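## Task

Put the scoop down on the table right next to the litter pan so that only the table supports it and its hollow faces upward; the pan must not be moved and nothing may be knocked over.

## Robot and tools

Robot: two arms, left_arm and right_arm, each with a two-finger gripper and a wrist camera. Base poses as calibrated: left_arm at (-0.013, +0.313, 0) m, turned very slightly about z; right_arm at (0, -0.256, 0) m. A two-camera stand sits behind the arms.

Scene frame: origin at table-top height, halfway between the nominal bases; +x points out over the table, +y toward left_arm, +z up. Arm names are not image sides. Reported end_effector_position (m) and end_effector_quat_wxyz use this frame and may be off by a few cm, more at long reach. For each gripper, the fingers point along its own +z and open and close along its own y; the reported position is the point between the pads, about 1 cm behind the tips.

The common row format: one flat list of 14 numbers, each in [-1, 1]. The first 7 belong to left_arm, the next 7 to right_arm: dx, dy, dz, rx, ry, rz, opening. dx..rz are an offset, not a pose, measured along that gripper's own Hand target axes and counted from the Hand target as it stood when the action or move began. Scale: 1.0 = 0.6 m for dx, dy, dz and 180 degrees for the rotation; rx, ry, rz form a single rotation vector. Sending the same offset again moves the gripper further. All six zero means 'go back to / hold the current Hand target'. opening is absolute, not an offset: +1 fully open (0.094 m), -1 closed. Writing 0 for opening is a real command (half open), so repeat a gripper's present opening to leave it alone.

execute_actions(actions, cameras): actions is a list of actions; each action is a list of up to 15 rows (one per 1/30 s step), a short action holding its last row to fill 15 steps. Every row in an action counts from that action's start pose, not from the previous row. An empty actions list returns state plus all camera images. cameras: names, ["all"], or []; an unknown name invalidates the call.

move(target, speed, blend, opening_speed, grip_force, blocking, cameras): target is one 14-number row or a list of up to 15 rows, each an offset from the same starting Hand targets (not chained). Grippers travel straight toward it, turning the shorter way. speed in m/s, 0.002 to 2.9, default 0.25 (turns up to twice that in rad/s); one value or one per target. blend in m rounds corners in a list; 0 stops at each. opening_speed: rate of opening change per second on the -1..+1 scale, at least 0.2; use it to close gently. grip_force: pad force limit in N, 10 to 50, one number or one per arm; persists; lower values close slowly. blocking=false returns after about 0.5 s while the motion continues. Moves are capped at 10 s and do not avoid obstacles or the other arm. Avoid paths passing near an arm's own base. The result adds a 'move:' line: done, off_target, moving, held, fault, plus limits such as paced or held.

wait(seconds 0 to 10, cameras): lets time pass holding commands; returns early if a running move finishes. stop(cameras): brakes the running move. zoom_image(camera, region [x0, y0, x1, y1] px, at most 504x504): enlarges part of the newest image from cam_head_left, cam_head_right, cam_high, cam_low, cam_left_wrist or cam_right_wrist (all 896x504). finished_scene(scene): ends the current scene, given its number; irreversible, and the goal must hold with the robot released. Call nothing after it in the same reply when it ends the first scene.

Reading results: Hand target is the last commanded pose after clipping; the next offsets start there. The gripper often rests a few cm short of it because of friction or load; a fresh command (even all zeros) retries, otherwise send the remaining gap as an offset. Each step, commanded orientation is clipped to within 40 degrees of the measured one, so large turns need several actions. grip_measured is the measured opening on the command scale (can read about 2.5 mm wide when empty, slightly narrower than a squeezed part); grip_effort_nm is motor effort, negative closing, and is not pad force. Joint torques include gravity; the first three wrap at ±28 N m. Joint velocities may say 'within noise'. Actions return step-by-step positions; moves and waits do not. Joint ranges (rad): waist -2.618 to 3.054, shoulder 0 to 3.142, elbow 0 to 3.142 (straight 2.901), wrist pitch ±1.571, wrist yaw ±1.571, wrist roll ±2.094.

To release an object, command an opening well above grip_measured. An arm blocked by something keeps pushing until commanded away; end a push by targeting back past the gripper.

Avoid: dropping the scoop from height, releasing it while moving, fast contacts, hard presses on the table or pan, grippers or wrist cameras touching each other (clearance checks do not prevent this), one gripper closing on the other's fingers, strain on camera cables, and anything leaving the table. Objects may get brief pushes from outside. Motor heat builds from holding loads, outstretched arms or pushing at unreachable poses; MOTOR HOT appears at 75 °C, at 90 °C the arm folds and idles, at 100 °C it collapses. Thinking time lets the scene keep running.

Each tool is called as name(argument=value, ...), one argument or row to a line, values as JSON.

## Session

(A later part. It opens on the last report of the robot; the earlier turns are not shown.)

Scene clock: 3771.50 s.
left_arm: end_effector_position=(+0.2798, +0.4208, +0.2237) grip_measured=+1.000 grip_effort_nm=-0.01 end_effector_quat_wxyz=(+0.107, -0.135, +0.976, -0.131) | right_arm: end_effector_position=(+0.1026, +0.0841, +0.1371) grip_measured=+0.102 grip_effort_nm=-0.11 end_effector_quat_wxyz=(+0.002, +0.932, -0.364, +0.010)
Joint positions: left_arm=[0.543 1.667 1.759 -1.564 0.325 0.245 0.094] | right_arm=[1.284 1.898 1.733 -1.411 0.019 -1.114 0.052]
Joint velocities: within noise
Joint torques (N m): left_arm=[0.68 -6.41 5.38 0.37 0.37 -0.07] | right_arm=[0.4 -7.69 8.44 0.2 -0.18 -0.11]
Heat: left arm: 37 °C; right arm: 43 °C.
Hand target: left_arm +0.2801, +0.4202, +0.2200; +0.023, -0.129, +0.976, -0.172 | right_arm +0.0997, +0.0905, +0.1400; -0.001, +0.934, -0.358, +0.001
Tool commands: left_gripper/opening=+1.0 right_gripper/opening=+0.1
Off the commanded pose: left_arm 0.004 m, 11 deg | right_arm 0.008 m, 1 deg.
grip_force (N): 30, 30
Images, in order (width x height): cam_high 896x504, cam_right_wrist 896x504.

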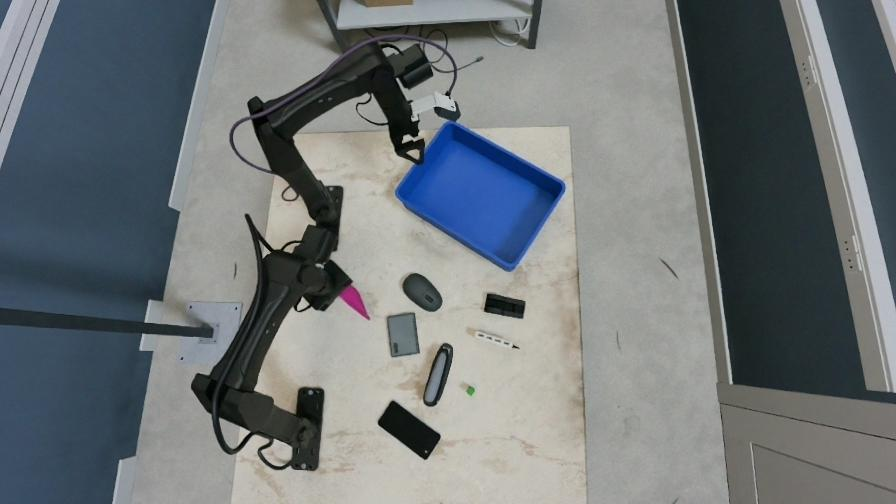

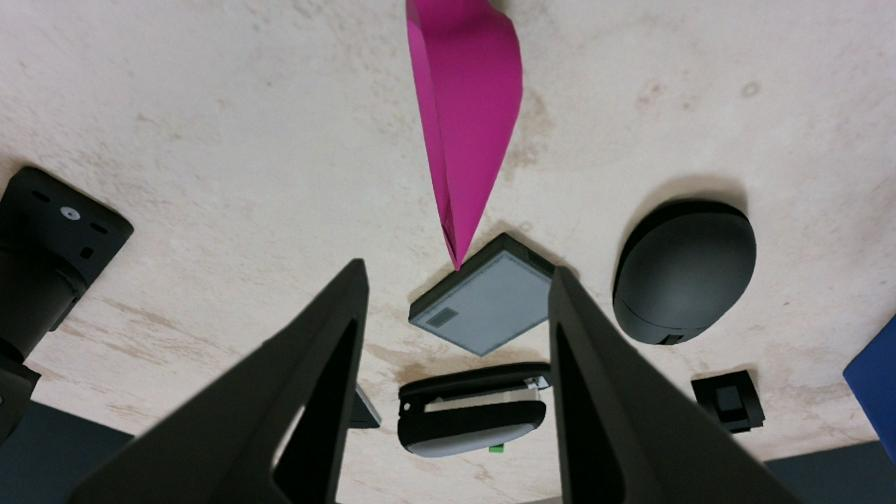

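move(
  target=[0,0,0,0,0,0,1, 0.0108,-0.0087,0.0667,0,0,0,0.1],
  speed=0.08,
  cameras=["cam_right_wrist"],
)

Scene clock: 3797.27 s.
left_arm: end_effector_position=(+0.2798, +0.4208, +0.2237) grip_measured=+1.000 grip_effort_nm=-0.01 end_effector_quat_wxyz=(+0.107, -0.135, +0.976, -0.131) | right_arm: end_effector_position=(+0.1081, +0.0871, +0.1046) grip_measured=+0.102 grip_effort_nm=-0.11 end_effector_quat_wxyz=(-0.002, +0.933, -0.359, +0.009)
Joint positions: left_arm=[0.543 1.667 1.759 -1.564 0.325 0.245 0.094] | right_arm=[1.271 1.906 1.615 -1.277 0.018 -1.136 0.052]
Joint torques (N m): left_arm=[0.68 -6.42 5.31 0.41 0.36 -0.06] | right_arm=[-0.62 -7.95 5.9 0.46 -0.16 -0.13]
Heat: left arm: 37 °C; right arm: 43 °C.
Hand target: left_arm +0.2801, +0.4202, +0.2200; +0.023, -0.129, +0.976, -0.172 | right_arm +0.1082, +0.0902, +0.1001; -0.001, +0.934, -0.358, +0.001
Off the commanded pose: left_arm 0.004 m, 11 deg | right_arm 0.006 m, 1 deg.
joint sent to its limit (left arm) — joint 4 (wrist pitch), lower limit. The joint targets are off in orientation, not in position.
grip_force (N): 30, 30
move: off_target (left_arm)
Images, in order (width x height): cam_right_wrist 896x504.

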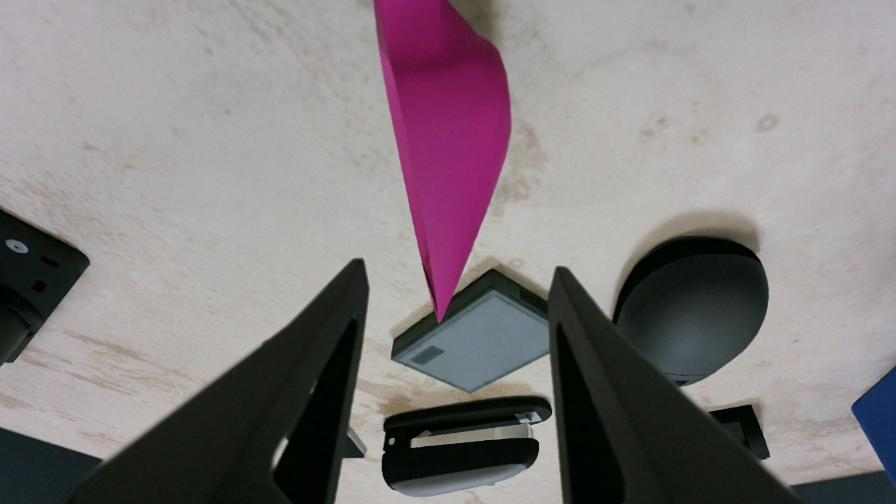

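move(
  target=[0,0,0,0,0,0,1, 0,0,0.1118,0,0,0,0.1],
  speed=0.12,
)

move(
  target=[0,0,0,0,0,0,1, 0,-0.0583,-0.0083,0,0,0,-0.95],
  speed=0.011,
  opening_speed=0.3,
  grip_force=[30, 25],
  cameras=["cam_right_wrist"],
)

Scene clock: 3807.40 s.
left_arm: end_effector_position=(+0.2798, +0.4208, +0.2237) grip_measured=+1.000 grip_effort_nm=-0.01 end_effector_quat_wxyz=(+0.107, -0.135, +0.976, -0.131) | right_arm: end_effector_position=(+0.1082, +0.0872, +0.0365) grip_measured=+0.102 grip_effort_nm=-0.11 end_effector_quat_wxyz=(+0.000, +0.933, -0.359, +0.009)
Joint positions: left_arm=[0.543 1.667 1.759 -1.564 0.325 0.245 0.094] | right_arm=[1.271 1.957 1.41 -1.025 0.018 -1.137 0.052]
Joint torques (N m): left_arm=[0.69 -6.41 5.37 0.37 0.37 -0.07] | right_arm=[-0.66 -8.35 5.83 0.44 -0.18 -0.11]
Heat: left arm: 37 °C; right arm: 42 °C.
Hand target: left_arm +0.2801, +0.4202, +0.2200; +0.023, -0.129, +0.976, -0.172 | right_arm +0.1083, +0.0902, +0.0329; -0.001, +0.934, -0.358, +0.001
Off the commanded pose: left_arm 0.004 m, 11 deg | right_arm 0.005 m, 1 deg.
joint sent to its limit (left arm) — joint 4 (wrist pitch), lower limit. The joint targets are off in orientation, not in position.
grip_force (N): 30, 30
move: off_target (left_arm)

Scene clock: 3811.10 s.
left_arm: end_effector_position=(+0.2798, +0.4208, +0.2237) grip_measured=+1.000 grip_effort_nm=-0.01 end_effector_quat_wxyz=(+0.107, -0.135, +0.976, -0.131) | right_arm: end_effector_position=(+0.1297, +0.1103, +0.0365) grip_measured=-0.759 grip_effort_nm=-0.57 end_effector_quat_wxyz=(+0.001, +0.934, -0.358, +0.009)
Joint positions: left_arm=[0.543 1.667 1.759 -1.564 0.325 0.245 0.094] | right_arm=[1.236 2.064 1.567 -1.076 0.018 -1.173 0.011]
Joint torques (N m): left_arm=[0.62 -6.38 5.31 0.36 0.37 -0.07] | right_arm=[-0.79 -8.8 8.42 0.21 -0.17 -0.11]
Heat: left arm: 37 °C; right arm: 42 °C.
Hand target: left_arm +0.2801, +0.4202, +0.2200; +0.023, -0.129, +0.976, -0.172 | right_arm +0.1317, +0.1163, +0.0379; -0.001, +0.934, -0.358, +0.001
Off the commanded pose: left_arm 0.004 m, 11 deg | right_arm 0.006 m, 1 deg.
joint sent to its limit (left arm) — joint 4 (wrist pitch), lower limit. The joint targets are off in orientation, not in position.
grip_force (N): 30, 25
move: off_target (left_arm)
Images, in order (width x height): cam_right_wrist 896x504.

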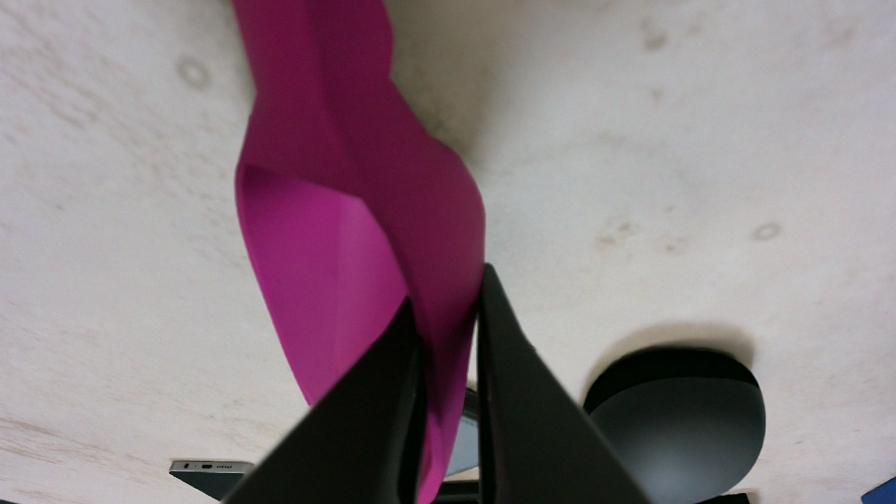

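move(
  target=[0,0,0,0,0,0,1, 0,0,0,0,0,0,-0.95],
  speed=0.05,
  grip_force=[30, 40],
  cameras=["cam_right_wrist"],
)

Scene clock: 3817.23 s.
left_arm: end_effector_position=(+0.2798, +0.4208, +0.2237) grip_measured=+1.000 grip_effort_nm=-0.01 end_effector_quat_wxyz=(+0.107, -0.135, +0.976, -0.131) | right_arm: end_effector_position=(+0.1297, +0.1102, +0.0365) grip_measured=-0.774 grip_effort_nm=-0.85 end_effector_quat_wxyz=(+0.001, +0.934, -0.358, +0.009)
Joint positions: left_arm=[0.543 1.667 1.759 -1.564 0.325 0.245 0.094] | right_arm=[1.236 2.064 1.567 -1.076 0.018 -1.173 0.011]
Joint torques (N m): left_arm=[0.64 -6.41 5.29 0.37 0.39 -0.07] | right_arm=[-0.76 -8.84 8.43 0.2 -0.17 -0.12]
Heat: left arm: 37 °C; right arm: 43 °C.
Hand target: left_arm +0.2801, +0.4202, +0.2200; +0.023, -0.129, +0.976, -0.172 | right_arm +0.1317, +0.1162, +0.0379; -0.001, +0.934, -0.358, +0.001
Off the commanded pose: left_arm 0.004 m, 11 deg | right_arm 0.007 m, 1 deg.
joint sent to its limit (left arm) — joint 4 (wrist pitch), lower limit. The joint targets are off in orientation, not in position.
grip_force (N): 30, 40
move: off_target (left_arm)
Images, in order (width x height): cam_right_wrist 896x504.

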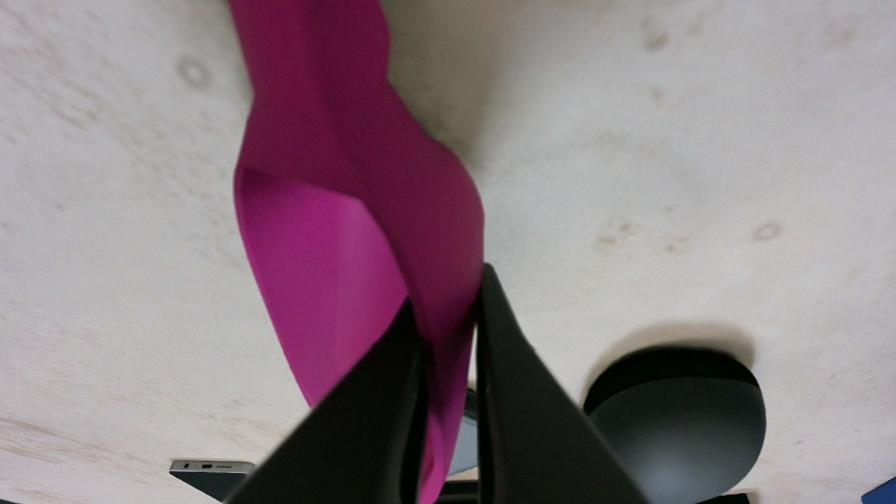

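move(
  target=[0,0,0,0,0,0,1, 0,0,-0.1,0,0,0,-0.95],
  speed=0.12,
  cameras=["cam_right_wrist"],
)

Scene clock: 3824.03 s.
left_arm: end_effector_position=(+0.2798, +0.4208, +0.2237) grip_measured=+1.000 grip_effort_nm=-0.01 end_effector_quat_wxyz=(+0.107, -0.135, +0.976, -0.131) | right_arm: end_effector_position=(+0.1299, +0.1109, +0.0850) grip_measured=-0.774 grip_effort_nm=-0.85 end_effector_quat_wxyz=(+0.015, +0.934, -0.358, +0.010)
Joint positions: left_arm=[0.543 1.667 1.759 -1.564 0.325 0.245 0.094] | right_arm=[1.236 2.064 1.762 -1.299 0.018 -1.173 0.011]
Joint torques (N m): left_arm=[0.7 -6.38 5.35 0.39 0.37 -0.08] | right_arm=[-0.77 -11.67 8.27 0.13 -0.16 -0.12]
Heat: left arm: 36 °C; right arm: 43 °C.
Hand target: left_arm +0.2801, +0.4202, +0.2200; +0.023, -0.129, +0.976, -0.172 | right_arm +0.1316, +0.1162, +0.0979; -0.001, +0.934, -0.358, +0.001
Off the commanded pose: left_arm 0.004 m, 11 deg | right_arm 0.014 m, 2 deg.
joint sent to its limit (left arm) — joint 4 (wrist pitch), lower limit. The joint targets are off in orientation, not in position.
grip_force (N): 30, 40
move: off_target (left_arm, right_arm)
Images, in order (width x height): cam_right_wrist 896x504.

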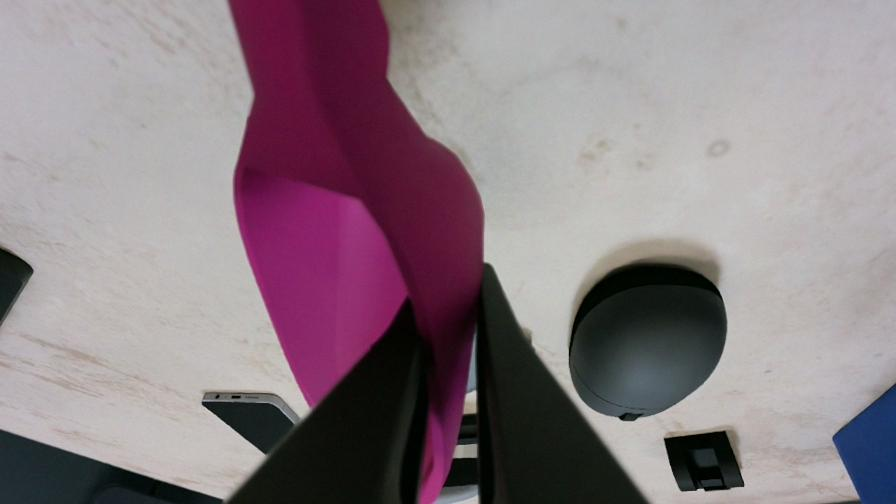

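move(
  target=[0,0,0,0,0,0,1, 0,0,0.1133,0,0,0,-0.95],
  speed=0.06,
  cameras=["cam_right_wrist"],
)

Scene clock: 3891.63 s.
left_arm: end_effector_position=(+0.2798, +0.4208, +0.2237) grip_measured=+1.000 grip_effort_nm=-0.01 end_effector_quat_wxyz=(+0.107, -0.135, +0.976, -0.131) | right_arm: end_effector_position=(+0.1310, +0.1142, +0.0351) grip_measured=-0.775 grip_effort_nm=-0.85 end_effector_quat_wxyz=(-0.002, +0.934, -0.358, +0.009)
Joint positions: left_arm=[0.543 1.667 1.759 -1.564 0.325 0.245 0.094] | right_arm=[1.236 2.076 1.579 -1.07 0.018 -1.174 0.011]
Joint torques (N m): left_arm=[0.68 -6.39 5.29 0.38 0.38 -0.06] | right_arm=[-0.75 -9.18 5.85 0.44 -0.18 -0.11]
Heat: left arm: 36 °C; right arm: 46 °C.
Hand target: left_arm +0.2801, +0.4202, +0.2200; +0.023, -0.129, +0.976, -0.172 | right_arm +0.1317, +0.1163, +0.0300; -0.001, +0.934, -0.358, +0.001
Off the commanded pose: left_arm 0.004 m, 11 deg | right_arm 0.006 m, 1 deg.
joint sent to its limit (left arm) — joint 4 (wrist pitch), lower limit. The joint targets are off in orientation, not in position.
grip_force (N): 30, 40
move: off_target (left_arm)
Images, in order (width x height): cam_right_wrist 896x504.

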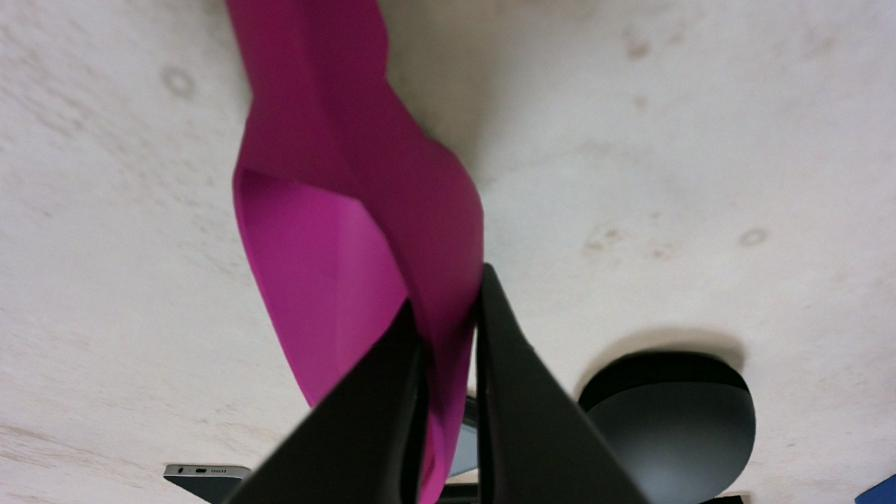

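move(
  target=[
    [0,0,0,0,0,0,1, 0,0,-0.005,0,0,0,-0.5],
    [0,0,0,0,0,0,1, 0,0,-0.005,0,0,0,-0.95],
  ],
  speed=0.05,
  opening_speed=0.6,
  cameras=["cam_right_wrist"],
)

Scene clock: 3896.57 s.
left_arm: end_effector_position=(+0.2798, +0.4208, +0.2237) grip_measured=+1.000 grip_effort_nm=-0.01 end_effector_quat_wxyz=(+0.107, -0.135, +0.976, -0.131) | right_arm: end_effector_position=(+0.1304, +0.1134, +0.0351) grip_measured=-0.900 grip_effort_nm=-0.79 end_effector_quat_wxyz=(+0.000, +0.934, -0.358, +0.008)
Joint positions: left_arm=[0.543 1.667 1.759 -1.564 0.325 0.245 0.094] | right_arm=[1.236 2.076 1.579 -1.074 0.016 -1.175 0.005]
Joint torques (N m): left_arm=[0.65 -6.42 5.37 0.39 0.35 -0.06] | right_arm=[-0.77 -9.44 6.41 0.37 -0.15 -0.11]
Heat: left arm: 36 °C; right arm: 45 °C.
Hand target: left_arm +0.2801, +0.4202, +0.2200; +0.023, -0.129, +0.976, -0.172 | right_arm +0.1317, +0.1162, +0.0331; -0.001, +0.934, -0.358, +0.001
Off the commanded pose: left_arm 0.004 m, 11 deg | right_arm 0.004 m, 1 deg.
joint sent to its limit (left arm) — joint 4 (wrist pitch), lower limit. The joint targets are off in orientation, not in position.
grip_force (N): 30, 40
move: off_target (left_arm)
Images, in order (width x height): cam_right_wrist 896x504.

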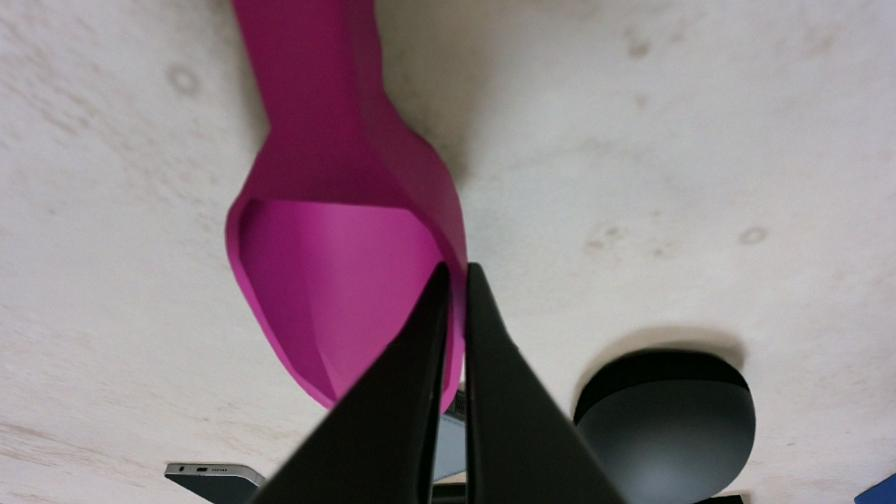

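move(
  target=[
    [0,0,0,0,0,0,1, 0,0,-0.1,0,0,0,-0.95],
    [0,0,0,0,0,0,1, 0.0389,-0.129,-0.22,0,0,0.476,-0.95],
    [0,0,0,0,0,0,1, 0.0778,-0.258,-0.245,-0.0123,-0.1655,0.9389,-0.95],
  ],
  speed=0.35,
  blend=[0.03,0.05,0],
  cameras=["cam_right_wrist"],
)

Scene clock: 3934.93 s.
left_arm: end_effector_position=(+0.2798, +0.4208, +0.2237) grip_measured=+1.000 grip_effort_nm=-0.01 end_effector_quat_wxyz=(+0.107, -0.135, +0.976, -0.131) | right_arm: end_effector_position=(+0.2630, +0.1990, +0.1815) grip_measured=-0.907 grip_effort_nm=-0.85 end_effector_quat_wxyz=(+0.042, +0.278, +0.945, +0.169)
Joint positions: left_arm=[0.543 1.667 1.759 -1.564 0.325 0.245 0.094] | right_arm=[1.045 2.455 2.761 -1.527 0.001 1.616 0.004]
Joint torques (N m): left_arm=[0.72 -6.41 5.29 0.38 0.37 -0.06] | right_arm=[-0.39 -11.03 8.16 0.91 0.23 0.03]
Heat: left arm: 36 °C; right arm: 44 °C.
Hand target: left_arm +0.2801, +0.4202, +0.2200; +0.023, -0.129, +0.976, -0.172 | right_arm +0.2696, +0.1999, +0.1804; +0.051, +0.283, +0.943, +0.167
Off the commanded pose: left_arm 0.004 m, 11 deg | right_arm 0.007 m, 1 deg.
joint sent to its limit (left arm) — joint 4 (wrist pitch), lower limit. The joint targets are off in orientation, not in position.
grip_force (N): 30, 40
move: off_target (left_arm)
Images, in order (width x height): cam_right_wrist 896x504.

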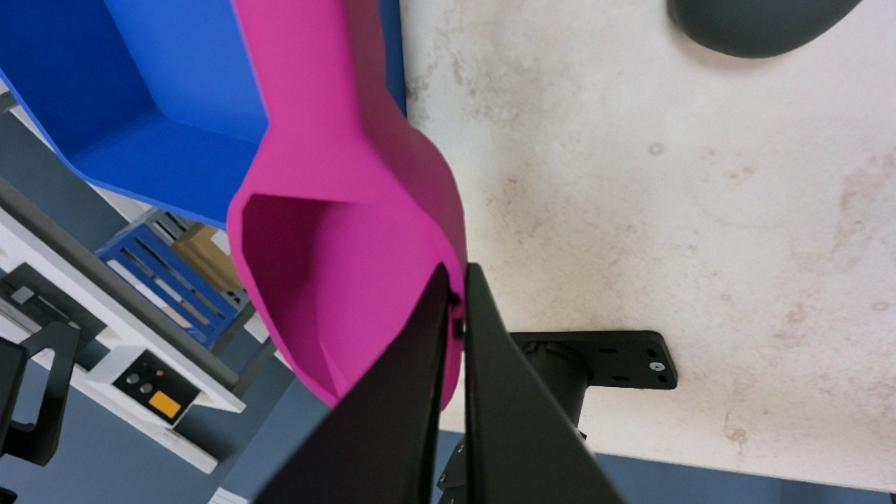

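move(
  target=[
    [0,0,0,0,0,0,1, 0,-0.0684,0.188,0,0,0,-0.95],
    [0,0,0,0,0,0,1, 0,-0.0741,0.2037,0,0,0,-0.95],
  ],
  speed=[0.2,0.05],
  blend=[0.01,0],
  cameras=["cam_right_wrist"],
)

Scene clock: 3948.30 s.
left_arm: end_effector_position=(+0.2798, +0.4208, +0.2237) grip_measured=+1.000 grip_effort_nm=-0.01 end_effector_quat_wxyz=(+0.107, -0.135, +0.976, -0.131) | right_arm: end_effector_position=(+0.2641, +0.1998, +0.0342) grip_measured=-0.907 grip_effort_nm=-0.85 end_effector_quat_wxyz=(+0.039, +0.279, +0.948, +0.151)
Joint positions: left_arm=[0.543 1.667 1.759 -1.564 0.325 0.245 0.094] | right_arm=[1.045 2.323 1.929 -0.864 0.004 1.617 0.004]
Joint torques (N m): left_arm=[0.66 -6.43 5.39 0.39 0.37 -0.08] | right_arm=[-0.4 -15.92 5.72 0.99 0.18 0.01]
Heat: left arm: 36 °C; right arm: 44 °C.
Hand target: left_arm +0.2801, +0.4202, +0.2200; +0.023, -0.129, +0.976, -0.172 | right_arm +0.2699, +0.2002, +0.0505; +0.051, +0.283, +0.943, +0.167
Off the commanded pose: left_arm 0.004 m, 11 deg | right_arm 0.017 m, 2 deg.
joint sent to its limit (left arm) — joint 4 (wrist pitch), lower limit. The joint targets are off in orientation, not in position.
grip_force (N): 30, 40
move: off_target (left_arm, right_arm); blend cut to 0.005 m at target 1
Images, in order (width x height): cam_right_wrist 896x504.

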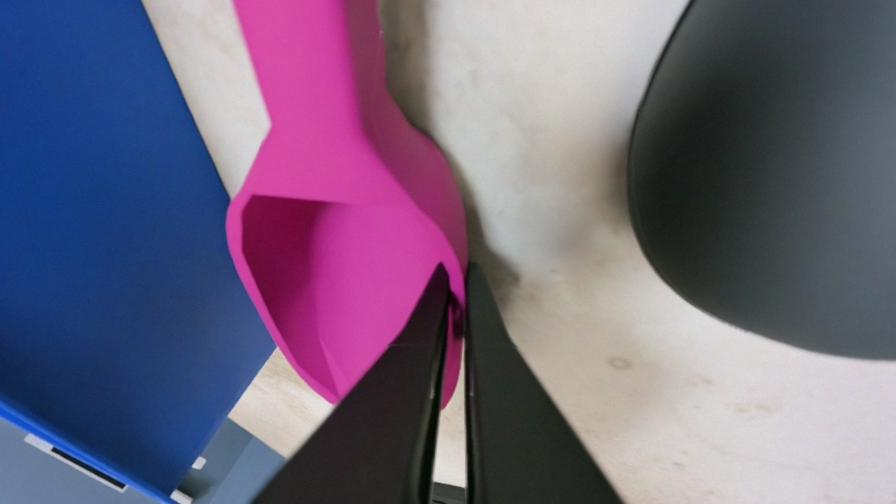

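move(
  target=[0,0,0,0,0,0,1, 0,0.0276,-0.0077,0,0,0,-0.95],
  speed=0.05,
  cameras=["cam_right_wrist"],
)

Scene clock: 3960.57 s.
left_arm: end_effector_position=(+0.2798, +0.4208, +0.2237) grip_measured=+1.000 grip_effort_nm=-0.01 end_effector_quat_wxyz=(+0.107, -0.135, +0.976, -0.131) | right_arm: end_effector_position=(+0.2697, +0.2094, +0.0601) grip_measured=-0.907 grip_effort_nm=-0.85 end_effector_quat_wxyz=(+0.043, +0.279, +0.945, +0.165)
Joint positions: left_arm=[0.543 1.667 1.759 -1.564 0.325 0.245 0.094] | right_arm=[1.045 2.33 2.034 -0.932 0.004 1.617 0.004]
Joint torques (N m): left_arm=[0.7 -6.42 5.3 0.36 0.37 -0.05] | right_arm=[-0.62 -11.3 9.07 0.9 0.19 0]
Heat: left arm: 36 °C; right arm: 47 °C.
Hand target: left_arm +0.2801, +0.4202, +0.2200; +0.023, -0.129, +0.976, -0.172 | right_arm +0.2775, +0.2118, +0.0605; +0.051, +0.283, +0.943, +0.167
Off the commanded pose: left_arm 0.004 m, 11 deg | right_arm 0.008 m, 1 deg.
joint sent to its limit (left arm) — joint 4 (wrist pitch), lower limit. The joint targets are off in orientation, not in position.
grip_force (N): 30, 40
move: off_target (left_arm)
Images, in order (width x height): cam_right_wrist 896x504.

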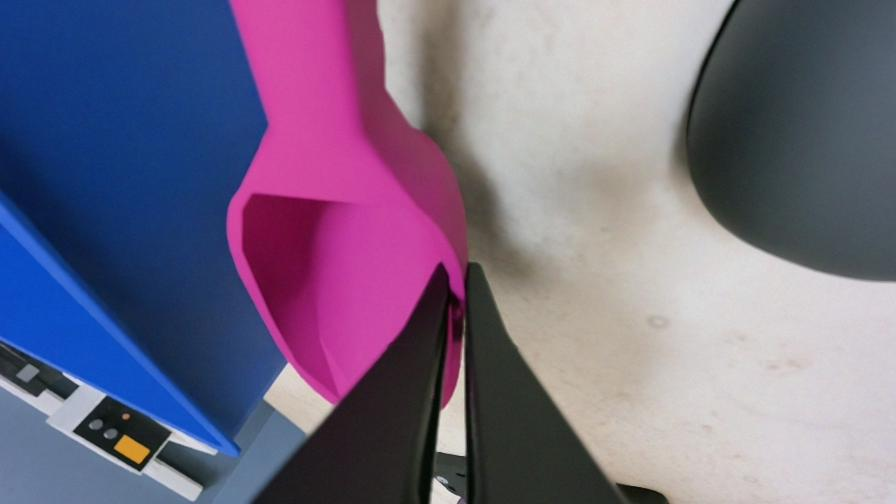

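move(
  target=[0,0,0,0,0,0,1, 0,-0.0151,0.0415,0,0,0,-0.95],
  speed=0.05,
)

move(
  target=[0,0,0,0,0,0,1, 0,-0.0046,0.0125,0,0,0,-0.95],
  speed=0.02,
  cameras=["cam_right_wrist"],
)

Scene clock: 3977.07 s.
left_arm: end_effector_position=(+0.2798, +0.4208, +0.2237) grip_measured=+1.000 grip_effort_nm=-0.01 end_effector_quat_wxyz=(+0.107, -0.135, +0.976, -0.131) | right_arm: end_effector_position=(+0.2707, +0.2111, +0.0398) grip_measured=-0.907 grip_effort_nm=-0.85 end_effector_quat_wxyz=(+0.043, +0.278, +0.945, +0.166)
Joint positions: left_arm=[0.543 1.667 1.759 -1.564 0.325 0.245 0.094] | right_arm=[1.045 2.345 1.979 -0.859 0.004 1.617 0.004]
Joint torques (N m): left_arm=[0.69 -6.35 5.31 0.39 0.37 -0.03] | right_arm=[-0.58 -11.6 6.71 1.12 0.19 -0.01]
Heat: left arm: 36 °C; right arm: 46 °C.
Hand target: left_arm +0.2801, +0.4202, +0.2200; +0.023, -0.129, +0.976, -0.172 | right_arm +0.2776, +0.2118, +0.0339; +0.051, +0.283, +0.943, +0.167
Off the commanded pose: left_arm 0.004 m, 11 deg | right_arm 0.009 m, 1 deg.
joint sent to its limit (left arm) — joint 4 (wrist pitch), lower limit. The joint targets are off in orientation, not in position.
grip_force (N): 30, 40
move: off_target (left_arm)

Scene clock: 3978.00 s.
left_arm: end_effector_position=(+0.2798, +0.4208, +0.2237) grip_measured=+1.000 grip_effort_nm=-0.01 end_effector_quat_wxyz=(+0.107, -0.135, +0.976, -0.131) | right_arm: end_effector_position=(+0.2713, +0.2122, +0.0357) grip_measured=-0.907 grip_effort_nm=-0.85 end_effector_quat_wxyz=(+0.044, +0.278, +0.944, +0.170)
Joint positions: left_arm=[0.543 1.667 1.759 -1.564 0.325 0.245 0.094] | right_arm=[1.045 2.345 1.96 -0.831 0.004 1.617 0.004]
Joint torques (N m): left_arm=[0.65 -6.37 5.29 0.4 0.38 -0.05] | right_arm=[-0.53 -11.18 6.42 1.13 0.18 -0.01]
Heat: left arm: 36 °C; right arm: 46 °C.
Hand target: left_arm +0.2801, +0.4202, +0.2200; +0.023, -0.129, +0.976, -0.172 | right_arm +0.2776, +0.2119, +0.0260; +0.051, +0.283, +0.943, +0.167
Off the commanded pose: left_arm 0.004 m, 11 deg | right_arm 0.012 m, 1 deg.
joint sent to its limit (left arm) — joint 4 (wrist pitch), lower limit. The joint targets are off in orientation, not in position.
grip_force (N): 30, 40
move: off_target (left_arm, right_arm)
Images, in order (width x height): cam_right_wrist 896x504.

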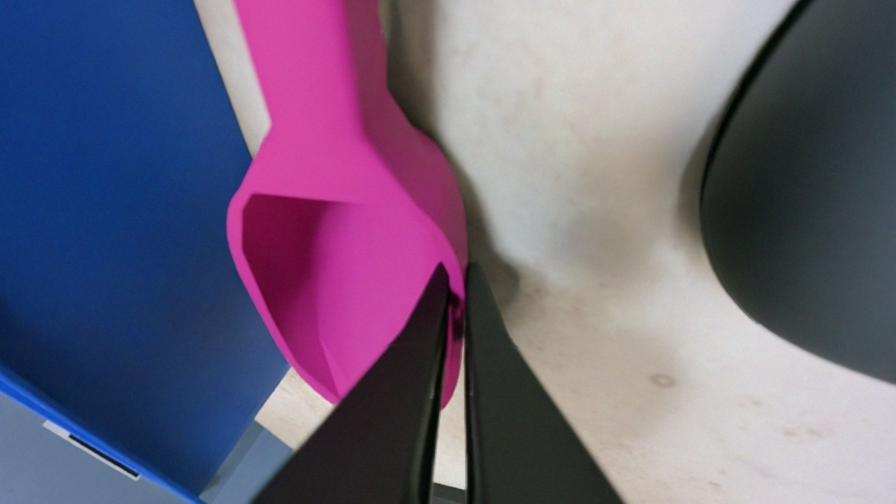

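move(
  target=[0,0,0,0,0,0,1, 0,-0.0029,0.0078,0,0,0,-0.95],
  speed=0.02,
)

Scene clock: 3982.37 s.
left_arm: end_effector_position=(+0.2798, +0.4208, +0.2237) grip_measured=+1.000 grip_effort_nm=-0.01 end_effector_quat_wxyz=(+0.107, -0.135, +0.976, -0.131) | right_arm: end_effector_position=(+0.2725, +0.2142, +0.0342) grip_measured=-0.907 grip_effort_nm=-0.85 end_effector_quat_wxyz=(+0.045, +0.278, +0.943, +0.176)
Joint positions: left_arm=[0.543 1.667 1.759 -1.564 0.325 0.245 0.094] | right_arm=[1.045 2.345 1.95 -0.81 0.004 1.617 0.004]
Joint torques (N m): left_arm=[0.65 -6.42 5.35 0.38 0.37 -0.1] | right_arm=[-0.54 -10.86 6.16 1.11 0.17 0]
Heat: left arm: 36 °C; right arm: 46 °C.
Hand target: left_arm +0.2801, +0.4202, +0.2200; +0.023, -0.129, +0.976, -0.172 | right_arm +0.2776, +0.2118, +0.0210; +0.051, +0.283, +0.943, +0.167
Off the commanded pose: left_arm 0.004 m, 11 deg | right_arm 0.014 m, 1 deg.
joint sent to its limit (left arm) — joint 4 (wrist pitch), lower limit. The joint targets are off in orientation, not in position.
grip_force (N): 30, 40
move: off_target (left_arm, right_arm)

move(
  target=[
    [0,0,0,0,0,0,1, 0,0.0046,-0.0125,0,0,0,-0.95],
    [0,0,0,0,0,0,1, 0,0.0046,-0.0125,0,0,0,-0.3],
    [0,0,0,0,0,0,1, 0,0.042,-0.228,0,0,0,-0.3],
  ],
  speed=[0.05,0.05,0.2],
  opening_speed=0.6,
  cameras=["cam_right_wrist","cam_high"],
)

Scene clock: 3991.73 s.
left_arm: end_effector_position=(+0.2798, +0.4208, +0.2237) grip_measured=+1.000 grip_effort_nm=-0.01 end_effector_quat_wxyz=(+0.107, -0.135, +0.976, -0.131) | right_arm: end_effector_position=(+0.2599, +0.1926, +0.1311) grip_measured=-0.302 grip_effort_nm=0.11 end_effector_quat_wxyz=(+0.037, +0.280, +0.949, +0.143)
Joint positions: left_arm=[0.543 1.667 1.759 -1.564 0.325 0.245 0.094] | right_arm=[1.045 2.321 2.317 -1.271 0.004 1.617 0.033]
Joint torques (N m): left_arm=[0.69 -6.43 5.31 0.35 0.36 -0.05] | right_arm=[-0.25 -15.97 8.43 0.73 0.2 0.03]
Heat: left arm: 36 °C; right arm: 46 °C.
Hand target: left_arm +0.2801, +0.4202, +0.2200; +0.023, -0.129, +0.976, -0.172 | right_arm +0.2645, +0.1923, +0.1579; +0.051, +0.283, +0.943, +0.167
Off the commanded pose: left_arm 0.004 m, 11 deg | right_arm 0.027 m, 3 deg.
joint sent to its limit (left arm) — joint 4 (wrist pitch), lower limit. The joint targets are off in orientation, not in position.
grip_force (N): 30, 40
move: off_target (left_arm, right_arm)
Images, in order (width x height): cam_high 896x504, cam_right_wrist 896x504.

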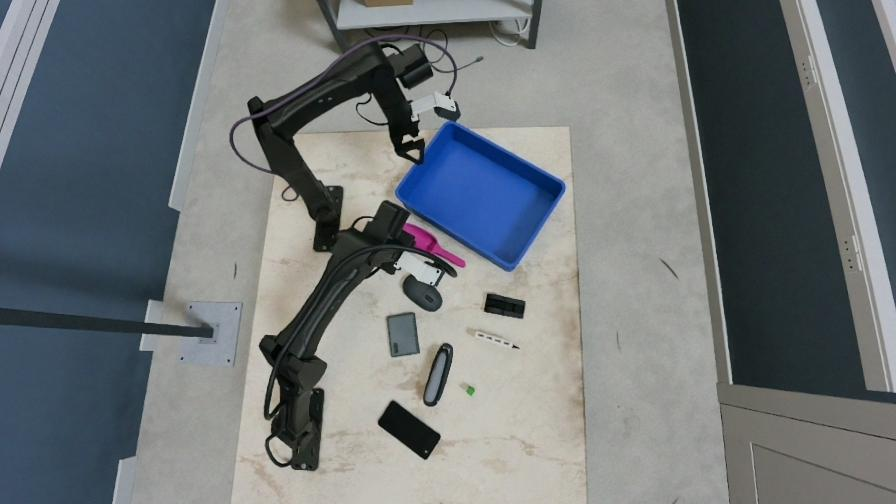

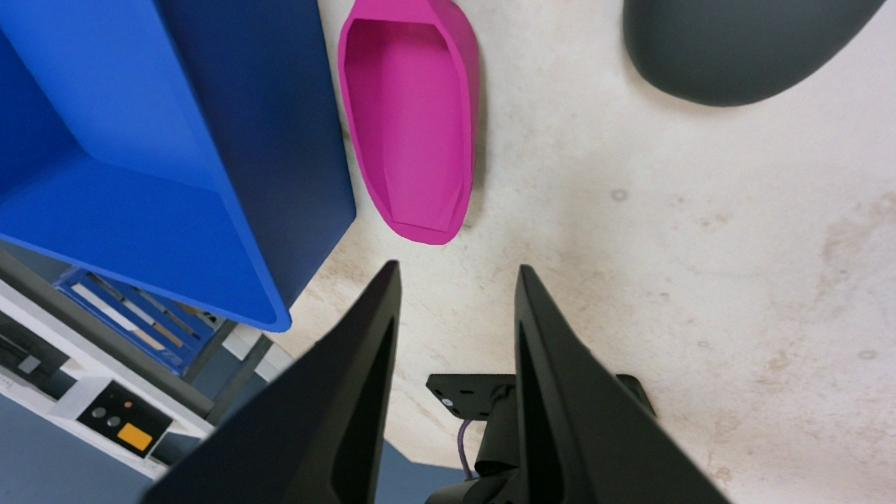

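zoom_image(
  camera="cam_high",
  region=[340, 160, 560, 320],
)

Scaled by 2.291.

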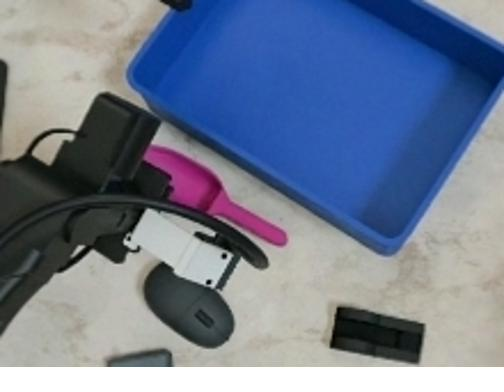

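finished_scene(
  scene=1,
)

The scene is finished: the task was done.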